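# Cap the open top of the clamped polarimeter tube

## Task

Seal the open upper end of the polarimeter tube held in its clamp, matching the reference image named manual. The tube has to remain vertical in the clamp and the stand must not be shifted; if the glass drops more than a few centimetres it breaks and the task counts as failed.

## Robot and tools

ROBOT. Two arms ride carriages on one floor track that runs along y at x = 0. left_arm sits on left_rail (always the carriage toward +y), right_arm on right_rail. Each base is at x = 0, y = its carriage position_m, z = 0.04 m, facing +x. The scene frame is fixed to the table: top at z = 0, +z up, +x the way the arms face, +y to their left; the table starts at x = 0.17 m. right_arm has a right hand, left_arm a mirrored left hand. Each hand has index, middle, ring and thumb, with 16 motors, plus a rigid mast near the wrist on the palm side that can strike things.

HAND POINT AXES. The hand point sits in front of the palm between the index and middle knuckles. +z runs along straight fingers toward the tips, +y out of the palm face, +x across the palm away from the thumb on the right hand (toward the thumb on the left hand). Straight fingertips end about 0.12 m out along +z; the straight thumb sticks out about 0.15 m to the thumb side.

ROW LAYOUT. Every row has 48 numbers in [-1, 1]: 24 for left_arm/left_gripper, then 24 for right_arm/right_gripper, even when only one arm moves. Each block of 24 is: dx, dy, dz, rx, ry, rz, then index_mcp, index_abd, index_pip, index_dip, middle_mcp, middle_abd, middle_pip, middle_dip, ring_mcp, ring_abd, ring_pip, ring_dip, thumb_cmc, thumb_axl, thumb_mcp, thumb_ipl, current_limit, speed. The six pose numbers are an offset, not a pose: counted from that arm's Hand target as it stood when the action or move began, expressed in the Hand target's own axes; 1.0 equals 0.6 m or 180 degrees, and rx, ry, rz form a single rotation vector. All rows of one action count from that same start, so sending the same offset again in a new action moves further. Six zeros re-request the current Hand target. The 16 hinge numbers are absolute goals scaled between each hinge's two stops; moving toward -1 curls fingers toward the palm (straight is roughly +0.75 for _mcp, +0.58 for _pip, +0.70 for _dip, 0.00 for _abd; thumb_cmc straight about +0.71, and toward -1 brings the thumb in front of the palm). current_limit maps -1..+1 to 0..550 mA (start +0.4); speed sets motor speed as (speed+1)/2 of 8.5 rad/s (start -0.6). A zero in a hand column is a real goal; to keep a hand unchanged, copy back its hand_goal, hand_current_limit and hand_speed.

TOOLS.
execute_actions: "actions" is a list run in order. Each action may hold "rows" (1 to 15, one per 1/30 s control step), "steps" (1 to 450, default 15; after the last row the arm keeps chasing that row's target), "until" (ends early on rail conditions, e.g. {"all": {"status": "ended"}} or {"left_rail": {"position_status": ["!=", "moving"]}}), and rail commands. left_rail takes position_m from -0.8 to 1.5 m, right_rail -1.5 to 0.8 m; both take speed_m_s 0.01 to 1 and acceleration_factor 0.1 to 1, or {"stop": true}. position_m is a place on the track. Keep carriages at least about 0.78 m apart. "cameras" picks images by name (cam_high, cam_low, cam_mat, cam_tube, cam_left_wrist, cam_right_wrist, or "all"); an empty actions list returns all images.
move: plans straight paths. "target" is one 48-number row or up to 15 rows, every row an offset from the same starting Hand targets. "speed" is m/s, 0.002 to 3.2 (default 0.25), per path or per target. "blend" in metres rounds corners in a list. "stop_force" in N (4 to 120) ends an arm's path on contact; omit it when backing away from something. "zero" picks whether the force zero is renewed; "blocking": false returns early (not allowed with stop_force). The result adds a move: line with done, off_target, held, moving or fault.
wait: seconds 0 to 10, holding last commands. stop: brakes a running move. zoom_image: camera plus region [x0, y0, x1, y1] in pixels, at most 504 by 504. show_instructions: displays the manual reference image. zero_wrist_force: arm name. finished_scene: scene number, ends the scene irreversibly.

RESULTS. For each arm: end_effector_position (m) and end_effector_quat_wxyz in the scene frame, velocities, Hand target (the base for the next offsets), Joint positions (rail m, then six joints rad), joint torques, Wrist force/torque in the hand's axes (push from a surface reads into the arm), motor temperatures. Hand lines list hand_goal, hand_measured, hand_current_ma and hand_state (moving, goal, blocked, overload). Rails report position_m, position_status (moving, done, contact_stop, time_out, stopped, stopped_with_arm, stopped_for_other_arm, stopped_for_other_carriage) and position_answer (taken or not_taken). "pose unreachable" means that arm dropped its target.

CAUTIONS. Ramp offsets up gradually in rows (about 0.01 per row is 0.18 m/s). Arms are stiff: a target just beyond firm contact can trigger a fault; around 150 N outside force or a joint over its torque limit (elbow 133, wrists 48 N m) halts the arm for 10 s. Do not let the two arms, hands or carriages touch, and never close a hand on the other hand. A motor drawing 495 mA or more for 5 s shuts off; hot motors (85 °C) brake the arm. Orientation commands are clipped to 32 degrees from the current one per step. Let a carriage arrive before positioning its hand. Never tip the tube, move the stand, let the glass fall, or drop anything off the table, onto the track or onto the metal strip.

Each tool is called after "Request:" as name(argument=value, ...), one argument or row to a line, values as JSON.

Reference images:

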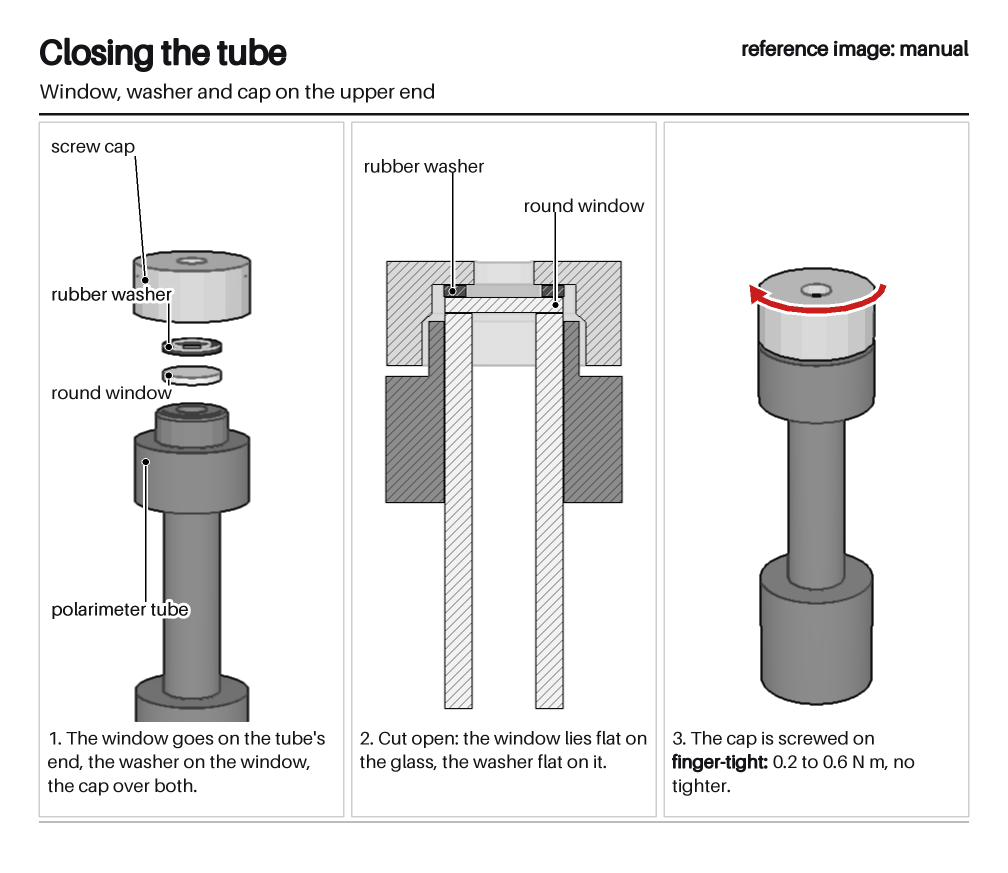

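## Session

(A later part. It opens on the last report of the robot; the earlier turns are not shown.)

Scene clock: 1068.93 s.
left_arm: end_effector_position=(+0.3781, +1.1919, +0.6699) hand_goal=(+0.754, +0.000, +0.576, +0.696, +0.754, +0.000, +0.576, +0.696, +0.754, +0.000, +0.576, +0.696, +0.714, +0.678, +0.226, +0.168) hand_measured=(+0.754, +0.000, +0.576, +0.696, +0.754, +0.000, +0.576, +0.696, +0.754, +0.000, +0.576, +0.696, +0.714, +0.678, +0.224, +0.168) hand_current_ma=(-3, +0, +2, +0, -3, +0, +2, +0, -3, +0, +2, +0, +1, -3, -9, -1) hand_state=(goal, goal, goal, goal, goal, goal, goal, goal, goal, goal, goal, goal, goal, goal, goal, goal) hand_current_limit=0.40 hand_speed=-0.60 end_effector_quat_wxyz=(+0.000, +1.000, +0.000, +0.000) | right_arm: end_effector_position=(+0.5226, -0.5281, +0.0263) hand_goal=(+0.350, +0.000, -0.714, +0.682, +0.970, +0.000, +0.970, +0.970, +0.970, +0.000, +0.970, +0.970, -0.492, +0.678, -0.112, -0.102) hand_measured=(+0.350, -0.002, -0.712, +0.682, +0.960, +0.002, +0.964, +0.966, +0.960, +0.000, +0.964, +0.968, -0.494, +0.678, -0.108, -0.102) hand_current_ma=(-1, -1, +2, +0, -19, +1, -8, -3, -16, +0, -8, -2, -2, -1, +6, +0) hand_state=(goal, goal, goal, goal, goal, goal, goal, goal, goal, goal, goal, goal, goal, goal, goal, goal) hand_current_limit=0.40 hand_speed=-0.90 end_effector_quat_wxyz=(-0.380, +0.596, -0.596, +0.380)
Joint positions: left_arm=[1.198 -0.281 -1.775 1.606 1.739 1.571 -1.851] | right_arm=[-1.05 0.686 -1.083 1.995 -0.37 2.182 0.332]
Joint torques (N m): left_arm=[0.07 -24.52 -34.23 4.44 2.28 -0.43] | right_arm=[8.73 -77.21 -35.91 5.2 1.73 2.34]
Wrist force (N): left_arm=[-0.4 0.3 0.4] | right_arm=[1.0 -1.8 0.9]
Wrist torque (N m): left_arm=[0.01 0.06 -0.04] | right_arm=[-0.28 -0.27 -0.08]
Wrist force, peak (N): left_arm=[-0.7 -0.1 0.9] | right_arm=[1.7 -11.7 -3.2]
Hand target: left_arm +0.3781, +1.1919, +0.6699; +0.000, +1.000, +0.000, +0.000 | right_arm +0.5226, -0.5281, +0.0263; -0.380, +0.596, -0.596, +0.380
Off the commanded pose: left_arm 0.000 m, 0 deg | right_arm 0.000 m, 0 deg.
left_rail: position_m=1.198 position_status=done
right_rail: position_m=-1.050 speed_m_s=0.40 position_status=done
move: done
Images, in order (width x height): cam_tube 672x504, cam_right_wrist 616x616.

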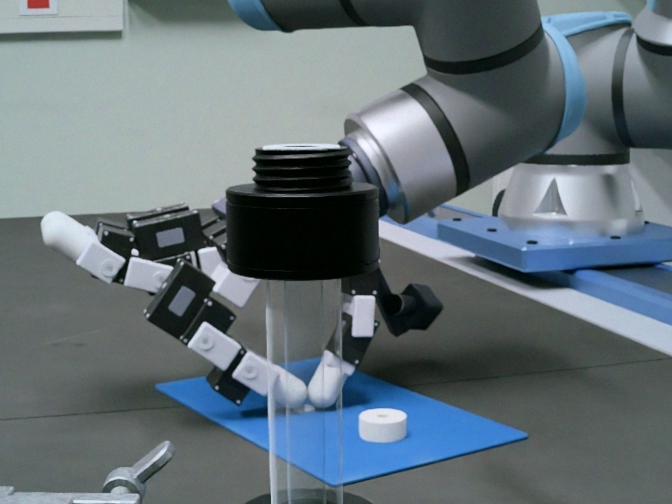

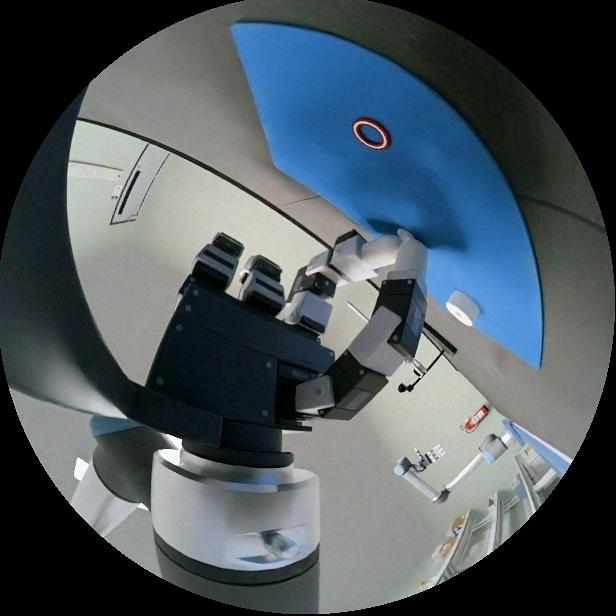

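Request:
move(
  target=[
    [0,0,0,0,0,0,0.754,0,0.576,0.696,0.754,0,0.576,0.696,0.754,0,0.576,0.696,0.714,0.678,0.226,0.168,0.4,-0.6,0,-0.1813,-0.0845,0,0,0,0.45,0,-0.757,0.681,0.97,0,0.97,0.97,0.97,0,0.97,0.97,-0.493,0.678,-0.112,-0.103,0.4,-0.6],
    [0,0,0,0,0,0,0.754,0,0.576,0.696,0.754,0,0.576,0.696,0.754,0,0.576,0.696,0.714,0.678,0.226,0.168,0.4,-0.6,0.1635,-0.1305,-0.0895,-0.1306,-0.3866,-0.3244,0.89,0.04,0.956,0.971,0.89,-0.04,0.956,0.971,0.97,0,0.97,0.97,0.714,0.678,0.226,0.168,0.4,-0.6],
  ],
  cameras=["all"],
  speed=0.2,
)

Request:
zoom_image(
  camera="cam_tube",
  region=[200, 200, 450, 440],
)

Request:
zoom_image(
  camera="cam_mat",
  region=[350, 80, 600, 300],
)

Request:
zoom_image(
  camera="cam_right_wrist",
  region=[180, 100, 450, 350],
)

Scene clock: 1196.10 s.
left_arm: end_effector_position=(+0.3781, +1.1919, +0.6699) hand_goal=(+0.754, +0.000, +0.576, +0.696, +0.754, +0.000, +0.576, +0.696, +0.754, +0.000, +0.576, +0.696, +0.714, +0.678, +0.226, +0.168) hand_measured=(+0.754, +0.000, +0.576, +0.696, +0.754, +0.000, +0.576, +0.696, +0.754, +0.000, +0.576, +0.696, +0.714, +0.678, +0.224, +0.168) hand_current_ma=(-3, +0, +2, +0, -3, +0, +2, +0, -3, +0, +2, +0, +1, -3, -9, -1) hand_state=(goal, goal, goal, goal, goal, goal, goal, goal, goal, goal, goal, goal, goal, goal, goal, goal) hand_current_limit=0.40 hand_speed=-0.60 end_effector_quat_wxyz=(+0.000, +1.000, +0.000, +0.000) | right_arm: end_effector_position=(+0.5070, -0.6262, +0.1200) hand_goal=(+0.890, +0.040, +0.956, +0.972, +0.890, -0.040, +0.956, +0.972, +0.970, +0.000, +0.970, +0.970, +0.714, +0.678, +0.226, +0.168) hand_measured=(+0.876, +0.036, +0.948, +0.970, +0.884, -0.036, +0.956, +0.968, +0.960, +0.000, +0.964, +0.968, +0.700, +0.678, +0.216, +0.164) hand_current_ma=(-28, -4, -11, -3, -10, +3, +0, -4, -16, +0, -8, -2, -23, -1, -20, -6) hand_state=(goal, goal, goal, goal, goal, goal, goal, goal, goal, goal, goal, goal, goal, goal, goal, goal) hand_current_limit=0.40 hand_speed=-0.60 end_effector_quat_wxyz=(-0.301, +0.954, +0.000, +0.000)
Joint positions: left_arm=[1.198 -0.281 -1.775 1.606 1.739 1.571 -1.851] | right_arm=[-1.05 0.309 -1.079 1.772 0.668 0.993 -1.199]
Joint torques (N m): left_arm=[-1.58 -23.86 -34.62 4.56 2.58 -0.26] | right_arm=[-19.86 -50.32 -39.49 8.11 -3.56 -3.48]
Motor temperatures (°C): left_arm=[35 37 32 38 34 31] | right_arm=[31 38 30 37 39 44]
Wrist force (N): left_arm=[-0.2 -0.1 0.7] | right_arm=[1.0 -1.0 0.4]
Wrist torque (N m): left_arm=[-0.06 0.04 -0.01] | right_arm=[-0.21 -0.18 -0.01]
Wrist force, peak (N): left_arm=[-0.7 0.2 0.9] | right_arm=[1.0 -3.2 0.4]
Hand target: left_arm +0.3781, +1.1919, +0.6699; +0.000, +1.000, +0.000, +0.000 | right_arm +0.5070, -0.6262, +0.1200; -0.301, +0.954, +0.000, +0.000
Off the commanded pose: left_arm 0.000 m, 0 deg | right_arm 0.000 m, 0 deg.
left_rail: position_m=1.198 position_status=done
right_rail: position_m=-1.050 speed_m_s=0.40 position_status=done
move: done

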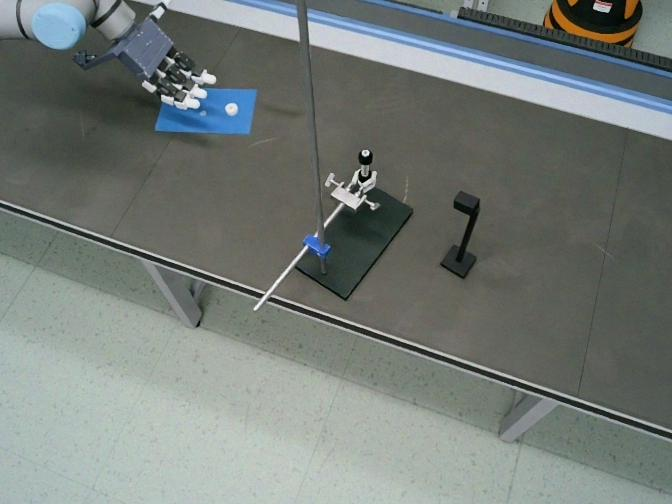

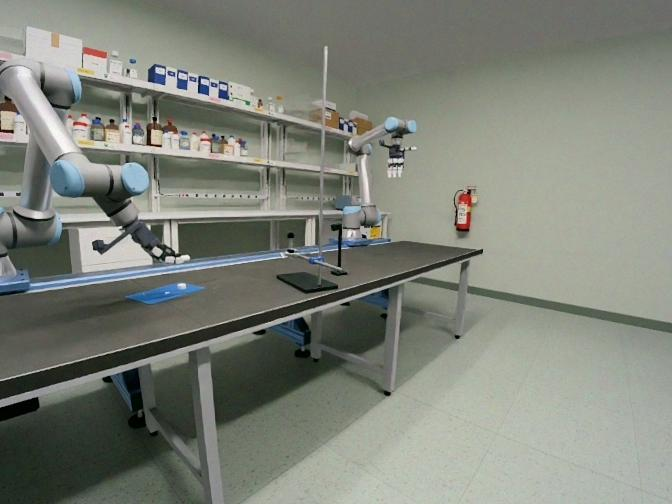

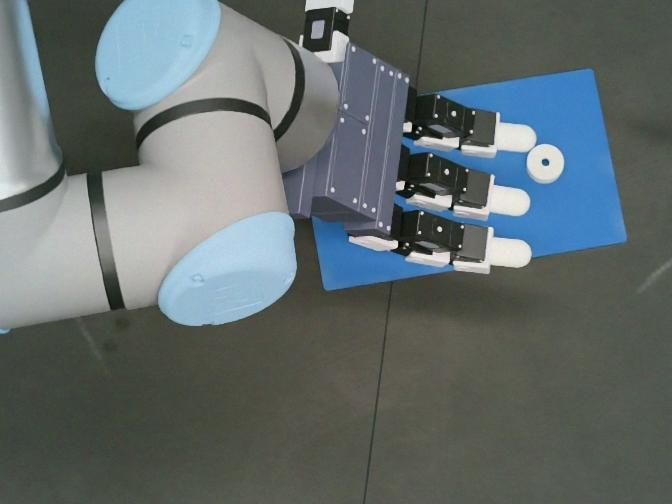

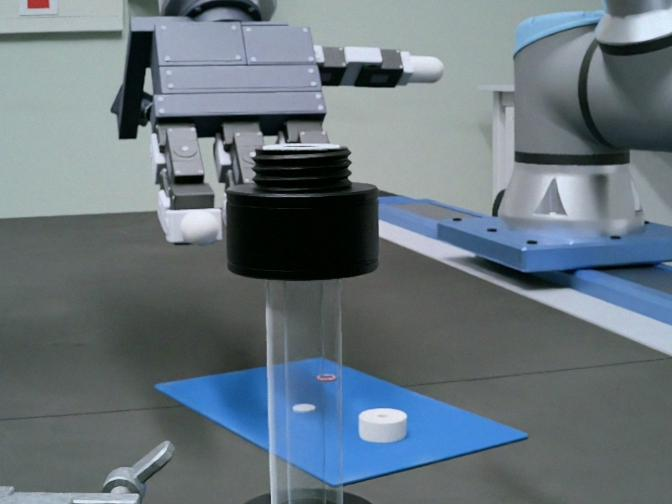

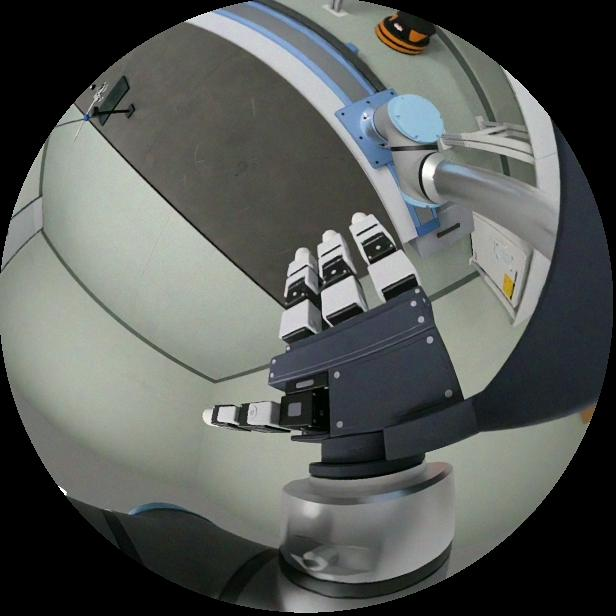

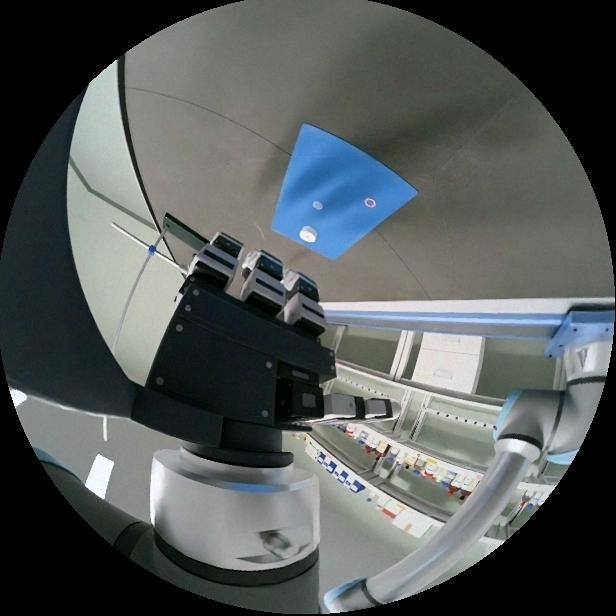

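Scaled by 2.016 from the camera's 672x504 image, which has a finer 960x720 frame.

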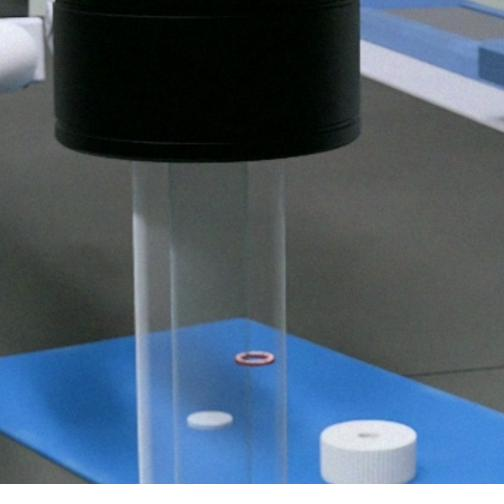

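Scaled by 2.016 from the camera's 672x504 image, which has a finer 960x720 frame.

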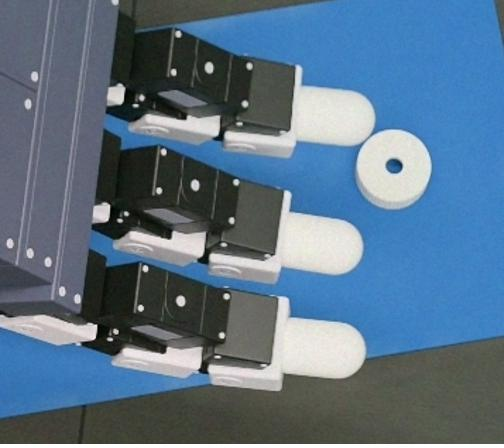

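Scaled by 1.867 from the camera's 616x616 image, which has a finer 880x880 frame.

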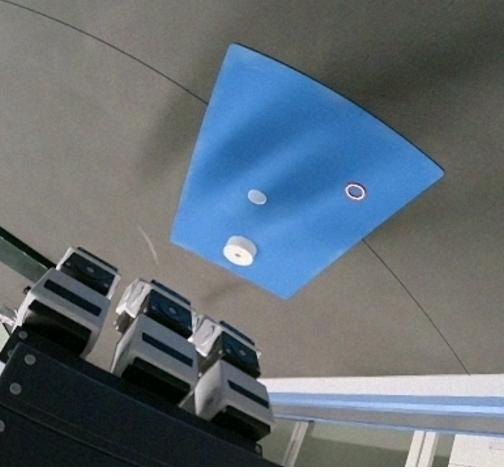

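Request:
move(
  target=[0,0,0,0,0,0,0.754,0,0.576,0.696,0.754,0,0.576,0.696,0.754,0,0.576,0.696,0.714,0.678,0.226,0.168,0.4,-0.6,0.01,0.0669,0.0956,0,0,0,0.89,0.04,0.956,0.971,0.89,-0.04,0.956,0.971,0.97,0,0.97,0.97,0.714,0.678,0.226,0.168,0.4,-0.6],
  cameras=["cam_high","cam_mat","cam_tube","cam_right_wrist"],
  speed=0.15,
)

Request:
zoom_image(
  camera="cam_tube",
  region=[200, 270, 400, 430],
)

Request:
zoom_image(
  camera="cam_mat",
  region=[380, 110, 560, 270],
)

Request:
zoom_image(
  camera="cam_right_wrist",
  region=[180, 150, 400, 350],
)

Scene clock: 1216.63 s.
left_arm: end_effector_position=(+0.3781, +1.1919, +0.6699) hand_goal=(+0.754, +0.000, +0.576, +0.696, +0.754, +0.000, +0.576, +0.696, +0.754, +0.000, +0.576, +0.696, +0.714, +0.678, +0.226, +0.168) hand_measured=(+0.754, +0.000, +0.576, +0.696, +0.754, +0.000, +0.576, +0.696, +0.754, +0.000, +0.576, +0.696, +0.714, +0.678, +0.224, +0.168) hand_current_ma=(-3, +0, +2, +0, -3, +0, +2, +0, -3, +0, +2, +0, +1, -3, -9, -1) hand_state=(goal, goal, goal, goal, goal, goal, goal, goal, goal, goal, goal, goal, goal, goal, goal, goal) hand_current_limit=0.40 hand_speed=-0.60 end_effector_quat_wxyz=(+0.000, +1.000, +0.000, +0.000) | right_arm: end_effector_position=(+0.5130, -0.6262, +0.0501) hand_goal=(+0.890, +0.040, +0.956, +0.972, +0.890, -0.040, +0.956, +0.972, +0.970, +0.000, +0.970, +0.970, +0.714, +0.678, +0.226, +0.168) hand_measured=(+0.876, +0.036, +0.948, +0.970, +0.884, -0.036, +0.956, +0.968, +0.960, +0.000, +0.964, +0.968, +0.700, +0.678, +0.218, +0.164) hand_current_ma=(-28, -3, -10, -3, -10, +3, +0, -4, -16, +0, -8, -2, -23, -1, -19, -6) hand_state=(goal, goal, goal, goal, goal, goal, goal, goal, goal, goal, goal, goal, goal, goal, goal, goal) hand_current_limit=0.40 hand_speed=-0.60 end_effector_quat_wxyz=(-0.301, +0.954, +0.000, +0.000)
Joint positions: left_arm=[1.198 -0.281 -1.775 1.606 1.739 1.571 -1.851] | right_arm=[-1.05 0.306 -0.994 1.79 0.566 0.993 -1.203]
Joint torques (N m): left_arm=[-1.53 -24.15 -34.12 4.44 2.38 -0.41] | right_arm=[-19.18 -56.01 -21.69 -0.26 -3.89 -2.78]
Wrist force (N): left_arm=[-0.3 -0.1 -0.1] | right_arm=[0.8 -0.9 0.0]
Wrist torque (N m): left_arm=[-0.01 0.04 -0.02] | right_arm=[-0.20 -0.16 -0.03]
Wrist force, peak (N): left_arm=[-1.0 0.4 0.1] | right_arm=[0.6 -1.7 -0.9]
Hand target: left_arm +0.3781, +1.1919, +0.6699; +0.000, +1.000, +0.000, +0.000 | right_arm +0.5130, -0.6262, +0.0500; -0.301, +0.954, +0.000, +0.000
Off the commanded pose: left_arm 0.000 m, 0 deg | right_arm 0.000 m, 0 deg.
left_rail: position_m=1.198 position_status=done
right_rail: position_m=-1.050 speed_m_s=0.40 position_status=done
move: done
Images, in order (width x height): cam_high 672x504, cam_mat 672x504, cam_tube 672x504, cam_right_wrist 616x616.

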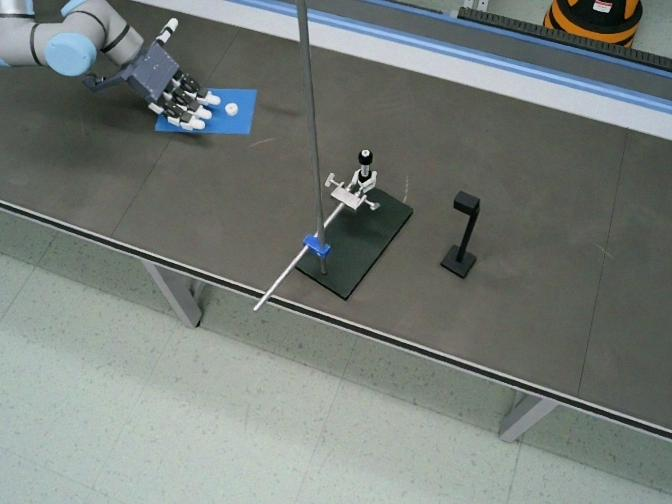

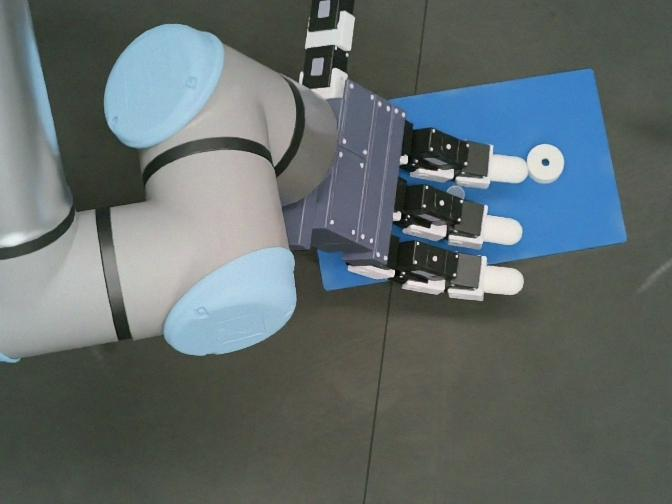

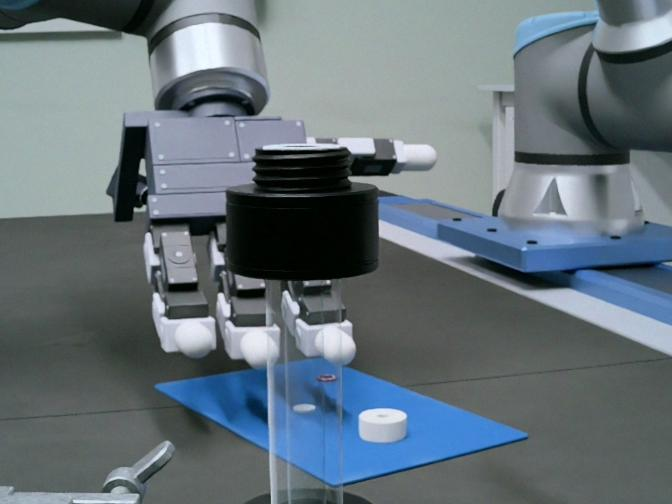

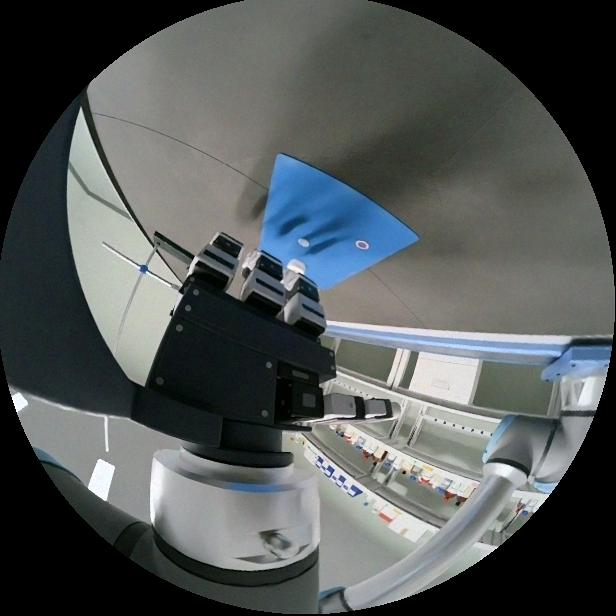

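Scaled by 2.520 from the camera's 672x504 image, which has a finer 960x720 frame.

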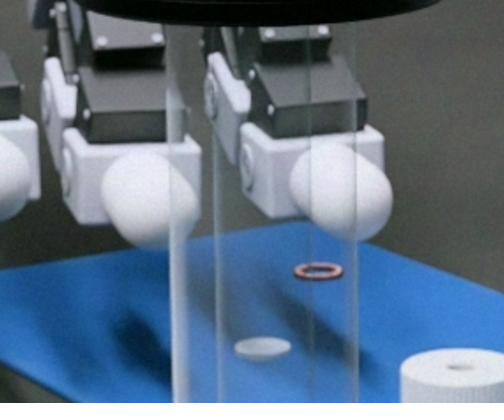

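Scaled by 2.800 from the camera's 672x504 image, which has a finer 960x720 frame.

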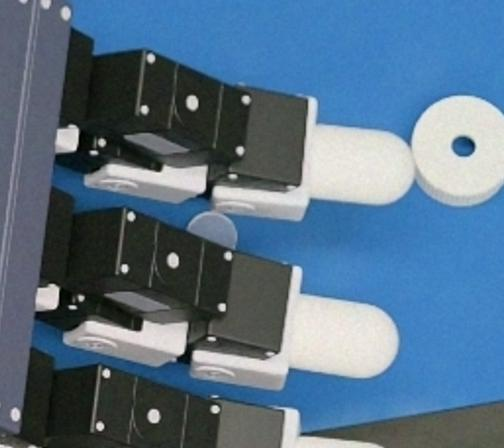

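Scaled by 2.291 from the camera's 616x616 image, which has a finer 880x880 frame.

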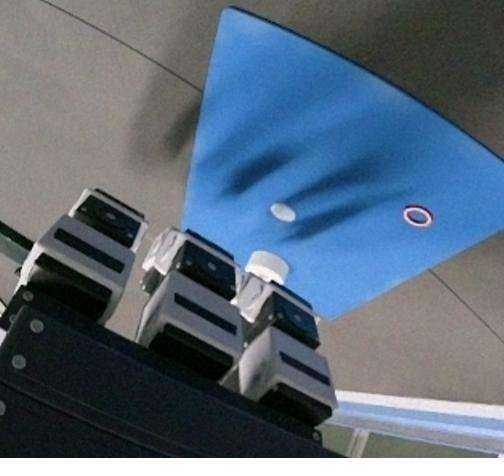

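Request:
move(
  target=[0,0,0,0,0,0,0.754,0,0.576,0.696,0.754,0,0.576,0.696,0.754,0,0.576,0.696,0.714,0.678,0.226,0.168,0.4,-0.6,-0.001,0.0355,0.0158,0,0,0,0.89,0.134,0.956,0.971,0.89,-0.134,0.956,0.971,0.97,0,0.97,0.97,0.714,0.678,0.226,0.168,0.4,-0.6],
  cameras=["cam_high","cam_mat","cam_tube","cam_right_wrist"],
  speed=0.1,
)

Request:
zoom_image(
  camera="cam_tube",
  region=[200, 270, 400, 430],
)

Request:
zoom_image(
  camera="cam_mat",
  region=[380, 110, 540, 250],
)

Request:
zoom_image(
  camera="cam_right_wrist",
  region=[200, 170, 380, 330],
)

Scene clock: 1261.67 s.
left_arm: end_effector_position=(+0.3781, +1.1919, +0.6699) hand_goal=(+0.754, +0.000, +0.576, +0.696, +0.754, +0.000, +0.576, +0.696, +0.754, +0.000, +0.576, +0.696, +0.714, +0.678, +0.226, +0.168) hand_measured=(+0.754, +0.000, +0.576, +0.696, +0.754, +0.000, +0.576, +0.696, +0.754, +0.000, +0.576, +0.696, +0.714, +0.678, +0.224, +0.168) hand_current_ma=(-3, +0, +2, +0, -3, +0, +2, +0, -3, +0, +2, +0, +1, -3, -9, -1) hand_state=(goal, goal, goal, goal, goal, goal, goal, goal, goal, goal, goal, goal, goal, goal, goal, goal) hand_current_limit=0.40 hand_speed=-0.60 end_effector_quat_wxyz=(+0.000, +1.000, +0.000, +0.000) | right_arm: end_effector_position=(+0.5124, -0.6381, +0.0302) hand_goal=(+0.890, +0.134, +0.956, +0.972, +0.890, -0.134, +0.956, +0.972, +0.970, +0.000, +0.970, +0.970, +0.714, +0.678, +0.226, +0.168) hand_measured=(+0.876, +0.130, +0.948, +0.970, +0.884, -0.130, +0.956, +0.968, +0.960, +0.000, +0.964, +0.968, +0.700, +0.678, +0.218, +0.164) hand_current_ma=(-28, -4, -10, -3, -10, +3, +0, -4, -16, +0, -8, -2, -23, -1, -19, -6) hand_state=(goal, goal, goal, goal, goal, goal, goal, goal, goal, goal, goal, goal, goal, goal, goal, goal) hand_current_limit=0.40 hand_speed=-0.60 end_effector_quat_wxyz=(-0.301, +0.954, +0.000, +0.000)
Joint positions: left_arm=[1.198 -0.281 -1.775 1.606 1.739 1.571 -1.851] | right_arm=[-1.05 0.288 -0.976 1.81 0.539 0.989 -1.224]
Joint torques (N m): left_arm=[-0.94 -24.09 -34.28 4.46 2.44 -0.31] | right_arm=[-17.35 -51.95 -17.43 0.64 -3.81 -2.93]
Wrist force (N): left_arm=[-0.2 0.1 -0.1] | right_arm=[0.7 -1.0 -0.1]
Wrist torque (N m): left_arm=[0.01 0.02 -0.02] | right_arm=[-0.19 -0.14 -0.04]
Wrist force, peak (N): left_arm=[-0.9 0.0 0.4] | right_arm=[1.0 -1.7 0.0]
Hand target: left_arm +0.3781, +1.1919, +0.6699; +0.000, +1.000, +0.000, +0.000 | right_arm +0.5124, -0.6382, +0.0300; -0.301, +0.954, +0.000, +0.000
Off the commanded pose: left_arm 0.000 m, 0 deg | right_arm 0.000 m, 0 deg.
left_rail: position_m=1.198 position_status=done
right_rail: position_m=-1.050 speed_m_s=0.40 position_status=done
move: done
Images, in order (width x height): cam_high 672x504, cam_mat 672x504, cam_tube 672x504, cam_right_wrist 616x616.

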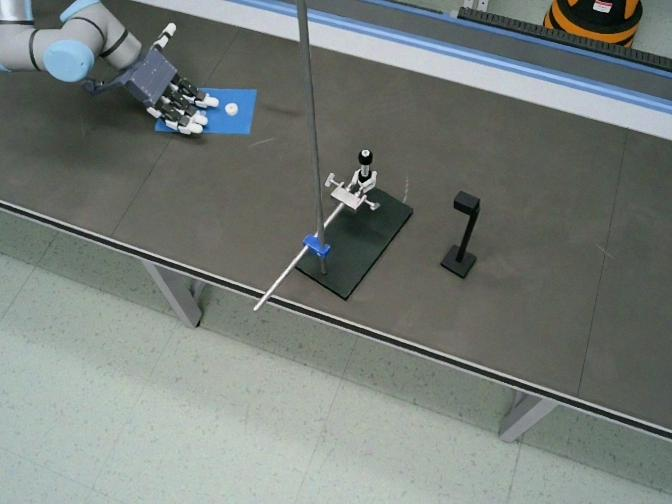

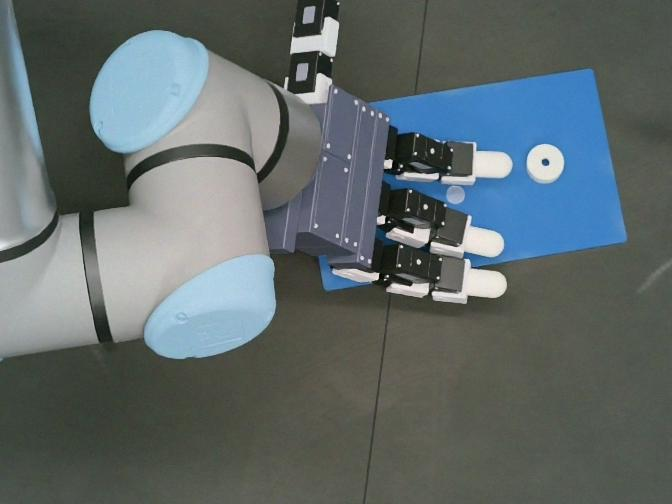

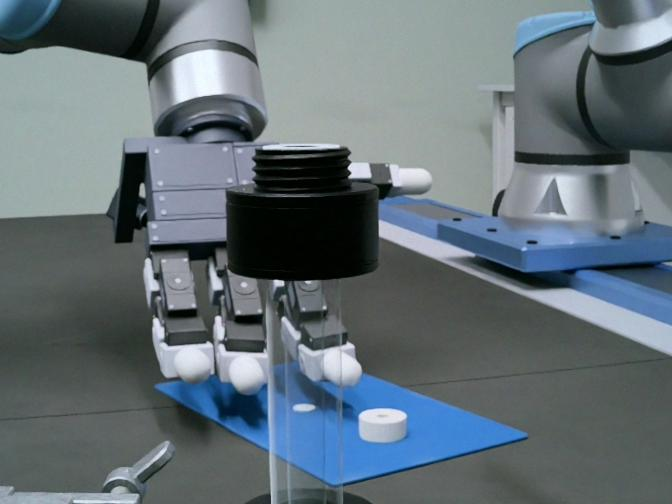

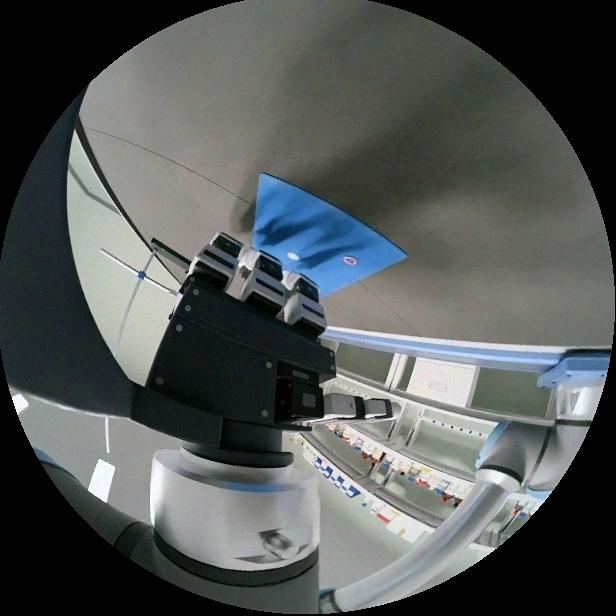

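Scaled by 2.520 from the camera's 672x504 image, which has a finer 960x720 frame.

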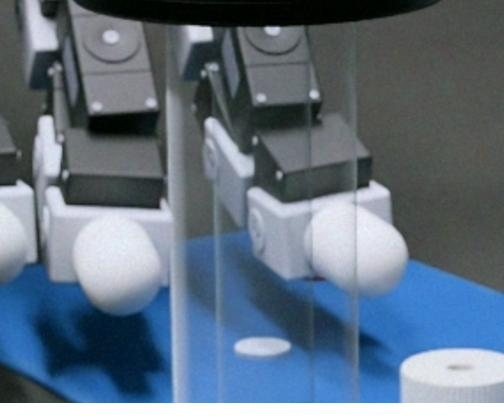

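Scaled by 3.150 from the camera's 672x504 image, which has a finer 960x720 frame.

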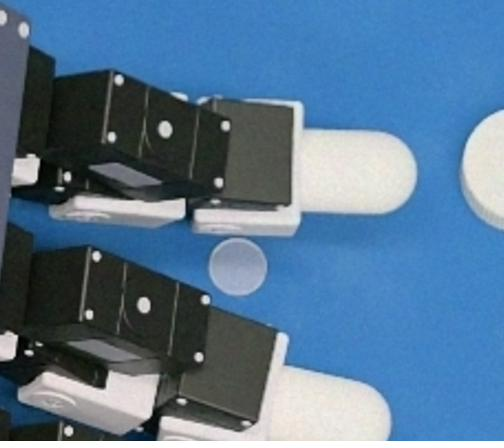

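Scaled by 2.800 from the camera's 616x616 image, which has a finer 880x880 frame.

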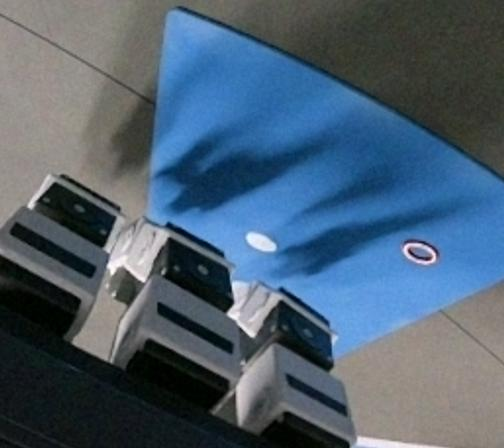

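Request:
move(
  target=[0,0,0,0,0,0,0.754,0,0.576,0.696,0.754,0,0.576,0.696,0.754,0,0.576,0.696,0.714,0.678,0.226,0.168,0.4,-0.6,-0.0022,0,0,0,0,0,0.89,0.134,0.956,0.971,0.89,-0.134,0.956,0.971,0.97,0,0.97,0.97,0.714,0.678,0.226,0.168,0.4,-0.6],
  cameras=[],
  speed=0.02,
)

Request:
move(
  target=[0,0,0,0,0,0,0.754,0,0.576,0.696,0.754,0,0.576,0.696,0.754,0,0.576,0.696,0.714,0.678,0.226,0.168,0.4,-0.6,0,0.0287,0.041,0,0,0,0.89,0.134,0.956,0.971,0.89,-0.134,0.956,0.971,0.97,0,0.97,0.97,0.714,0.678,0.226,0.168,0.4,-0.6],
  cameras=["cam_mat","cam_tube","cam_right_wrist"],
  speed=0.01,
  stop_force=4,
)

Request:
zoom_image(
  camera="cam_tube",
  region=[200, 290, 400, 450],
)

Request:
zoom_image(
  camera="cam_mat",
  region=[380, 110, 540, 250],
)

Request:
zoom_image(
  camera="cam_right_wrist",
  region=[220, 200, 360, 320],
)

Scene clock: 1276.50 s.
left_arm: end_effector_position=(+0.3781, +1.1919, +0.6699) hand_goal=(+0.754, +0.000, +0.576, +0.696, +0.754, +0.000, +0.576, +0.696, +0.754, +0.000, +0.576, +0.696, +0.714, +0.678, +0.226, +0.168) hand_measured=(+0.754, +0.000, +0.576, +0.696, +0.754, +0.000, +0.576, +0.696, +0.754, +0.000, +0.576, +0.696, +0.714, +0.678, +0.224, +0.168) hand_current_ma=(-3, +0, +2, +0, -3, +0, +2, +0, -3, +0, +2, +0, +1, -3, -9, -1) hand_state=(goal, goal, goal, goal, goal, goal, goal, goal, goal, goal, goal, goal, goal, goal, goal, goal) hand_current_limit=0.40 hand_speed=-0.60 end_effector_quat_wxyz=(+0.000, +1.000, +0.000, +0.000) | right_arm: end_effector_position=(+0.5112, -0.6382, +0.0300) hand_goal=(+0.890, +0.134, +0.956, +0.972, +0.890, -0.134, +0.956, +0.972, +0.970, +0.000, +0.970, +0.970, +0.714, +0.678, +0.226, +0.168) hand_measured=(+0.876, +0.130, +0.948, +0.970, +0.884, -0.130, +0.956, +0.968, +0.960, +0.000, +0.964, +0.968, +0.700, +0.678, +0.218, +0.164) hand_current_ma=(-28, -4, -10, -3, -10, +3, +0, -4, -16, +0, -8, -2, -23, -1, -19, -6) hand_state=(goal, goal, goal, goal, goal, goal, goal, goal, goal, goal, goal, goal, goal, goal, goal, goal) hand_current_limit=0.40 hand_speed=-0.60 end_effector_quat_wxyz=(-0.301, +0.954, +0.000, +0.000)
Joint positions: left_arm=[1.198 -0.281 -1.775 1.606 1.739 1.571 -1.851] | right_arm=[-1.05 0.288 -0.977 1.813 0.538 0.989 -1.224]
Joint torques (N m): left_arm=[-0.97 -25.16 -34.38 4.57 2.48 -0.32] | right_arm=[16.51 -81.23 -17.58 -0.06 0.59 2.96]
Wrist force (N): left_arm=[-0.6 -0.4 0.7] | right_arm=[0.6 -1.2 -0.3]
Wrist torque (N m): left_arm=[-0.12 0.09 -0.04] | right_arm=[-0.21 -0.13 -0.12]
Wrist force, peak (N): left_arm=[-0.4 -0.3 0.8] | right_arm=[1.0 -1.5 0.5]
Hand target: left_arm +0.3781, +1.1919, +0.6699; +0.000, +1.000, +0.000, +0.000 | right_arm +0.5111, -0.6382, +0.0300; -0.301, +0.954, +0.000, +0.000
Off the commanded pose: left_arm 0.000 m, 0 deg | right_arm 0.000 m, 0 deg.
left_rail: position_m=1.198 position_status=done
right_rail: position_m=-1.050 speed_m_s=0.40 position_status=done
move: done
No camera images: "cameras" was empty.

Scene clock: 1280.30 s.
left_arm: end_effector_position=(+0.3781, +1.1919, +0.6699) hand_goal=(+0.754, +0.000, +0.576, +0.696, +0.754, +0.000, +0.576, +0.696, +0.754, +0.000, +0.576, +0.696, +0.714, +0.678, +0.226, +0.168) hand_measured=(+0.754, +0.000, +0.576, +0.696, +0.754, +0.000, +0.576, +0.696, +0.754, +0.000, +0.576, +0.696, +0.714, +0.678, +0.224, +0.168) hand_current_ma=(-3, +0, +2, +0, -3, +0, +2, +0, -3, +0, +2, +0, +1, -3, -9, -1) hand_state=(goal, goal, goal, goal, goal, goal, goal, goal, goal, goal, goal, goal, goal, goal, goal, goal) hand_current_limit=0.40 hand_speed=-0.60 end_effector_quat_wxyz=(+0.000, +1.000, +0.000, +0.000) | right_arm: end_effector_position=(+0.5111, -0.6382, +0.0063) hand_goal=(+0.890, +0.134, +0.956, +0.972, +0.890, -0.134, +0.956, +0.972, +0.970, +0.000, +0.970, +0.970, +0.714, +0.678, +0.226, +0.168) hand_measured=(+0.906, +0.134, +0.966, +0.970, +0.894, -0.130, +0.960, +0.968, +0.960, +0.000, +0.964, +0.968, +0.700, +0.678, +0.218, +0.164) hand_current_ma=(+31, +0, +15, -3, +4, +3, +4, -4, -16, +0, -8, -2, -23, -1, -19, -6) hand_state=(goal, goal, goal, goal, goal, goal, goal, goal, goal, goal, goal, goal, goal, goal, goal, goal) hand_current_limit=0.40 hand_speed=-0.60 end_effector_quat_wxyz=(-0.301, +0.954, +0.000, +0.000)
Joint positions: left_arm=[1.198 -0.281 -1.775 1.606 1.739 1.571 -1.851] | right_arm=[-1.05 0.289 -0.947 1.818 0.503 0.989 -1.224]
Joint torques (N m): left_arm=[-1.6 -25.05 -34.29 4.49 2.67 -0.3] | right_arm=[11.74 -80.09 -33.06 7.74 1.14 1.08]
Wrist force (N): left_arm=[-0.5 0.5 -0.2] | right_arm=[0.2 -2.0 -1.8]
Wrist torque (N m): left_arm=[0.08 0.06 -0.06] | right_arm=[0.06 -0.16 -0.17]
Wrist force, peak (N): left_arm=[-0.7 0.2 0.7] | right_arm=[0.1 -2.4 -4.1]
Hand target: left_arm +0.3781, +1.1919, +0.6699; +0.000, +1.000, +0.000, +0.000 | right_arm +0.5111, -0.6382, +0.0063; -0.301, +0.954, +0.000, +0.000 (not the last commanded pose)
Off the commanded pose: left_arm 0.000 m, 0 deg | right_arm 0.006 m, 0 deg.
left_rail: position_m=1.198 position_status=done
right_rail: position_m=-1.050 speed_m_s=0.40 position_status=done
move: contact (right_arm)
Images, in order (width x height): cam_mat 672x504, cam_tube 672x504, cam_right_wrist 616x616.

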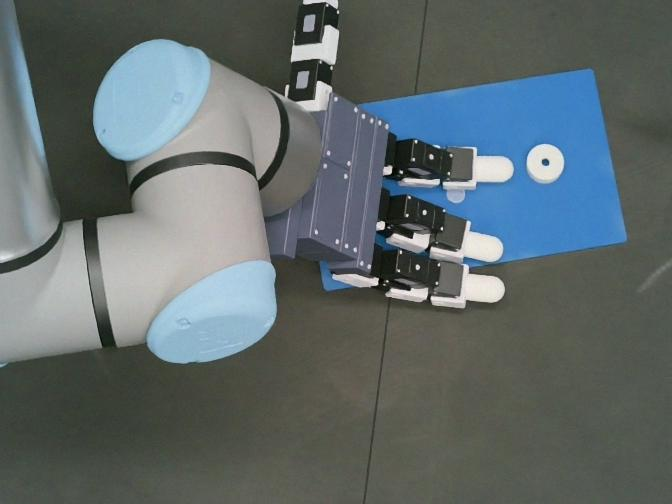

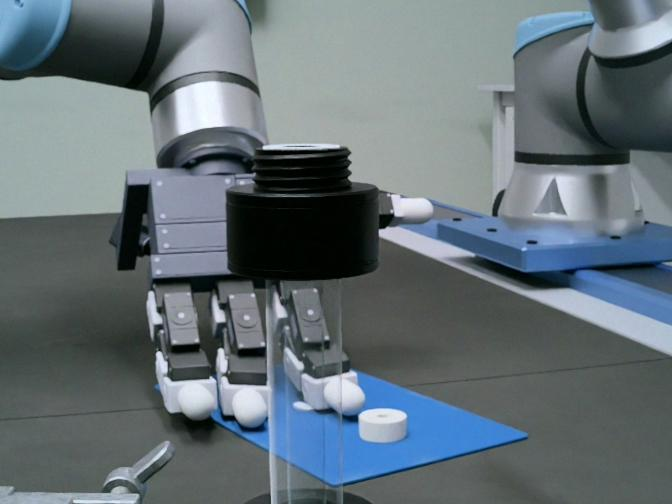

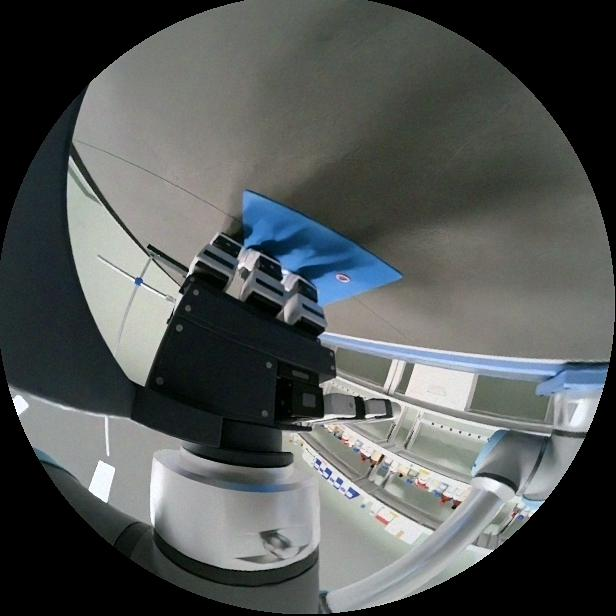

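Scaled by 2.520 from the camera's 672x504 image, which has a finer 960x720 frame.

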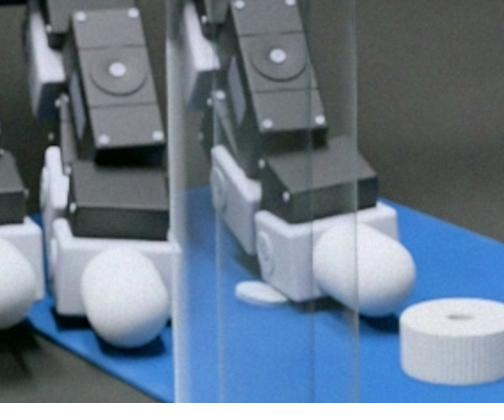

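Scaled by 3.150 from the camera's 672x504 image, which has a finer 960x720 frame.

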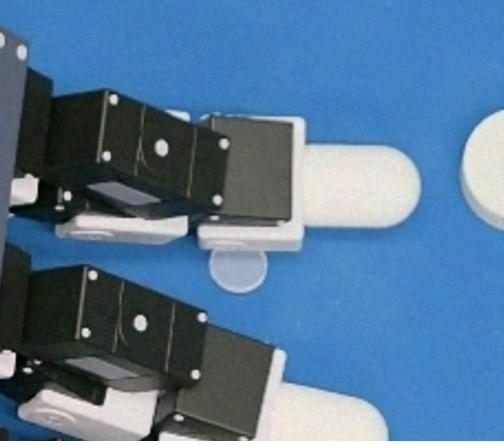

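Scaled by 3.600 from the camera's 616x616 image, which has a finer 880x880 frame.

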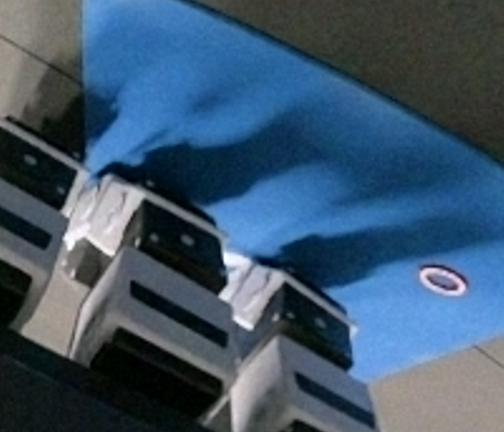

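Request:
move(
  target=[
    [0,0,0,0,0,0,0.754,0,0.576,0.696,0.754,0,0.576,0.696,0.754,0,0.576,0.696,0.714,0.678,0.226,0.168,0.4,-0.6,0,-0.0048,-0.0068,0,0,0,0.89,0.134,0.956,0.971,0.89,-0.134,0.956,0.971,0.97,0,0.97,0.97,0.714,0.678,0.226,0.168,0.4,-0.6],
    [0,0,0,0,0,0,0.754,0,0.576,0.696,0.754,0,0.576,0.696,0.754,0,0.576,0.696,0.714,0.678,0.226,0.168,0.4,-0.6,-0.0117,-0.0048,-0.0068,0,0,0,0.89,0.134,0.956,0.971,0.89,-0.134,0.956,0.971,0.97,0,0.97,0.97,0.714,0.678,0.226,0.168,0.4,-0.6],
  ],
  cameras=["cam_mat","cam_tube"],
  speed=0.02,
)

Request:
zoom_image(
  camera="cam_tube",
  region=[200, 290, 400, 450],
)

Request:
zoom_image(
  camera="cam_mat",
  region=[380, 110, 540, 250],
)

Scene clock: 1296.13 s.
left_arm: end_effector_position=(+0.3781, +1.1919, +0.6699) hand_goal=(+0.754, +0.000, +0.576, +0.696, +0.754, +0.000, +0.576, +0.696, +0.754, +0.000, +0.576, +0.696, +0.714, +0.678, +0.226, +0.168) hand_measured=(+0.754, +0.000, +0.576, +0.696, +0.754, +0.000, +0.576, +0.696, +0.754, +0.000, +0.576, +0.696, +0.714, +0.678, +0.224, +0.168) hand_current_ma=(-3, +0, +2, +0, -3, +0, +2, +0, -3, +0, +2, +0, +1, -3, -9, -1) hand_state=(goal, goal, goal, goal, goal, goal, goal, goal, goal, goal, goal, goal, goal, goal, goal, goal) hand_current_limit=0.40 hand_speed=-0.60 end_effector_quat_wxyz=(+0.000, +1.000, +0.000, +0.000) | right_arm: end_effector_position=(+0.5042, -0.6382, +0.0113) hand_goal=(+0.890, +0.134, +0.956, +0.972, +0.890, -0.134, +0.956, +0.972, +0.970, +0.000, +0.970, +0.970, +0.714, +0.678, +0.226, +0.168) hand_measured=(+0.884, +0.134, +0.956, +0.970, +0.884, -0.130, +0.956, +0.968, +0.960, +0.000, +0.964, +0.968, +0.700, +0.678, +0.218, +0.164) hand_current_ma=(-10, +0, +0, -3, -9, +3, +0, -4, -16, +0, -8, -2, -23, -1, -19, -6) hand_state=(goal, goal, goal, goal, goal, goal, goal, goal, goal, goal, goal, goal, goal, goal, goal, goal) hand_current_limit=0.40 hand_speed=-0.60 end_effector_quat_wxyz=(-0.301, +0.954, +0.000, +0.000)
Joint positions: left_arm=[1.198 -0.281 -1.775 1.606 1.739 1.571 -1.851] | right_arm=[-1.05 0.292 -0.96 1.83 0.502 0.99 -1.22]
Joint torques (N m): left_arm=[-1.19 -25.39 -33.98 4.64 2.5 -0.39] | right_arm=[16.42 -77.63 -15.94 0.13 1.49 3.03]
Wrist force (N): left_arm=[-0.3 0.3 0.2] | right_arm=[0.6 -0.7 0.2]
Wrist torque (N m): left_arm=[0.02 0.04 -0.03] | right_arm=[-0.19 -0.12 -0.20]
Wrist force, peak (N): left_arm=[-0.7 0.0 0.8] | right_arm=[0.6 -2.6 -2.0]
Hand target: left_arm +0.3781, +1.1919, +0.6699; +0.000, +1.000, +0.000, +0.000 | right_arm +0.5041, -0.6382, +0.0113; -0.301, +0.954, +0.000, +0.000
Off the commanded pose: left_arm 0.000 m, 0 deg | right_arm 0.000 m, 0 deg.
left_rail: position_m=1.198 position_status=done
right_rail: position_m=-1.050 speed_m_s=0.40 position_status=done
move: done
Images, in order (width x height): cam_mat 672x504, cam_tube 672x504.

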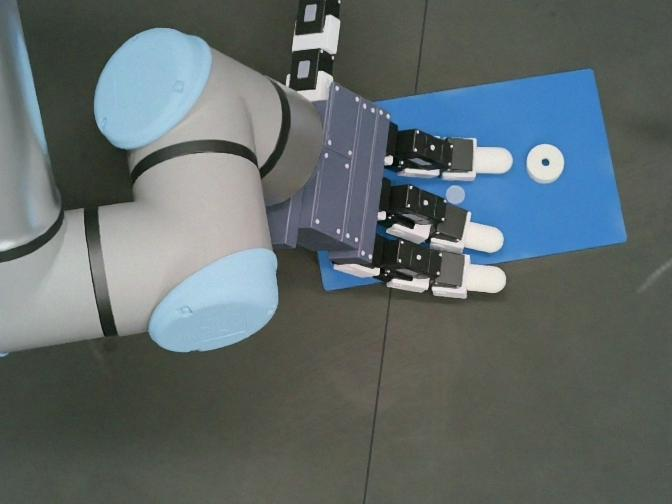

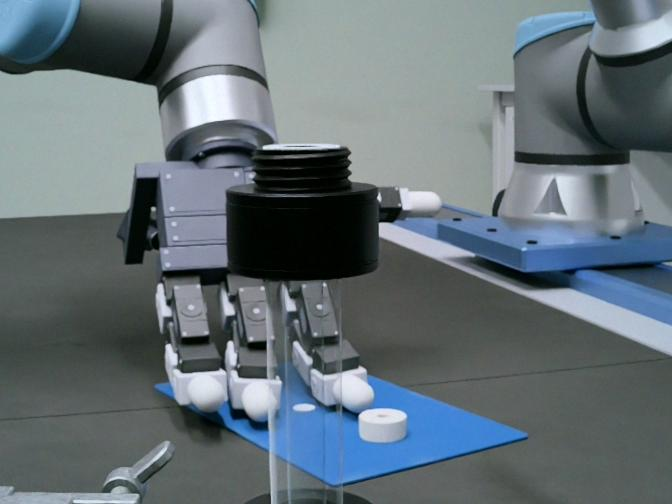

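Scaled by 2.520 from the camera's 672x504 image, which has a finer 960x720 frame.

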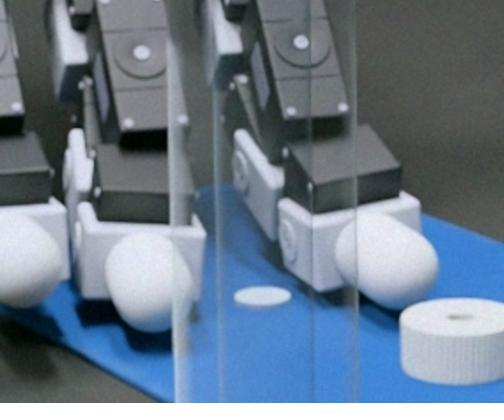

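Scaled by 3.150 from the camera's 672x504 image, which has a finer 960x720 frame.

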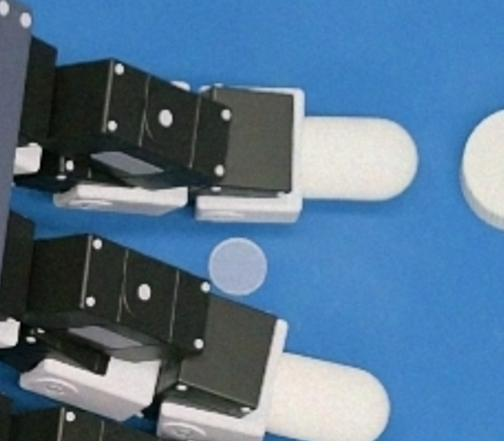

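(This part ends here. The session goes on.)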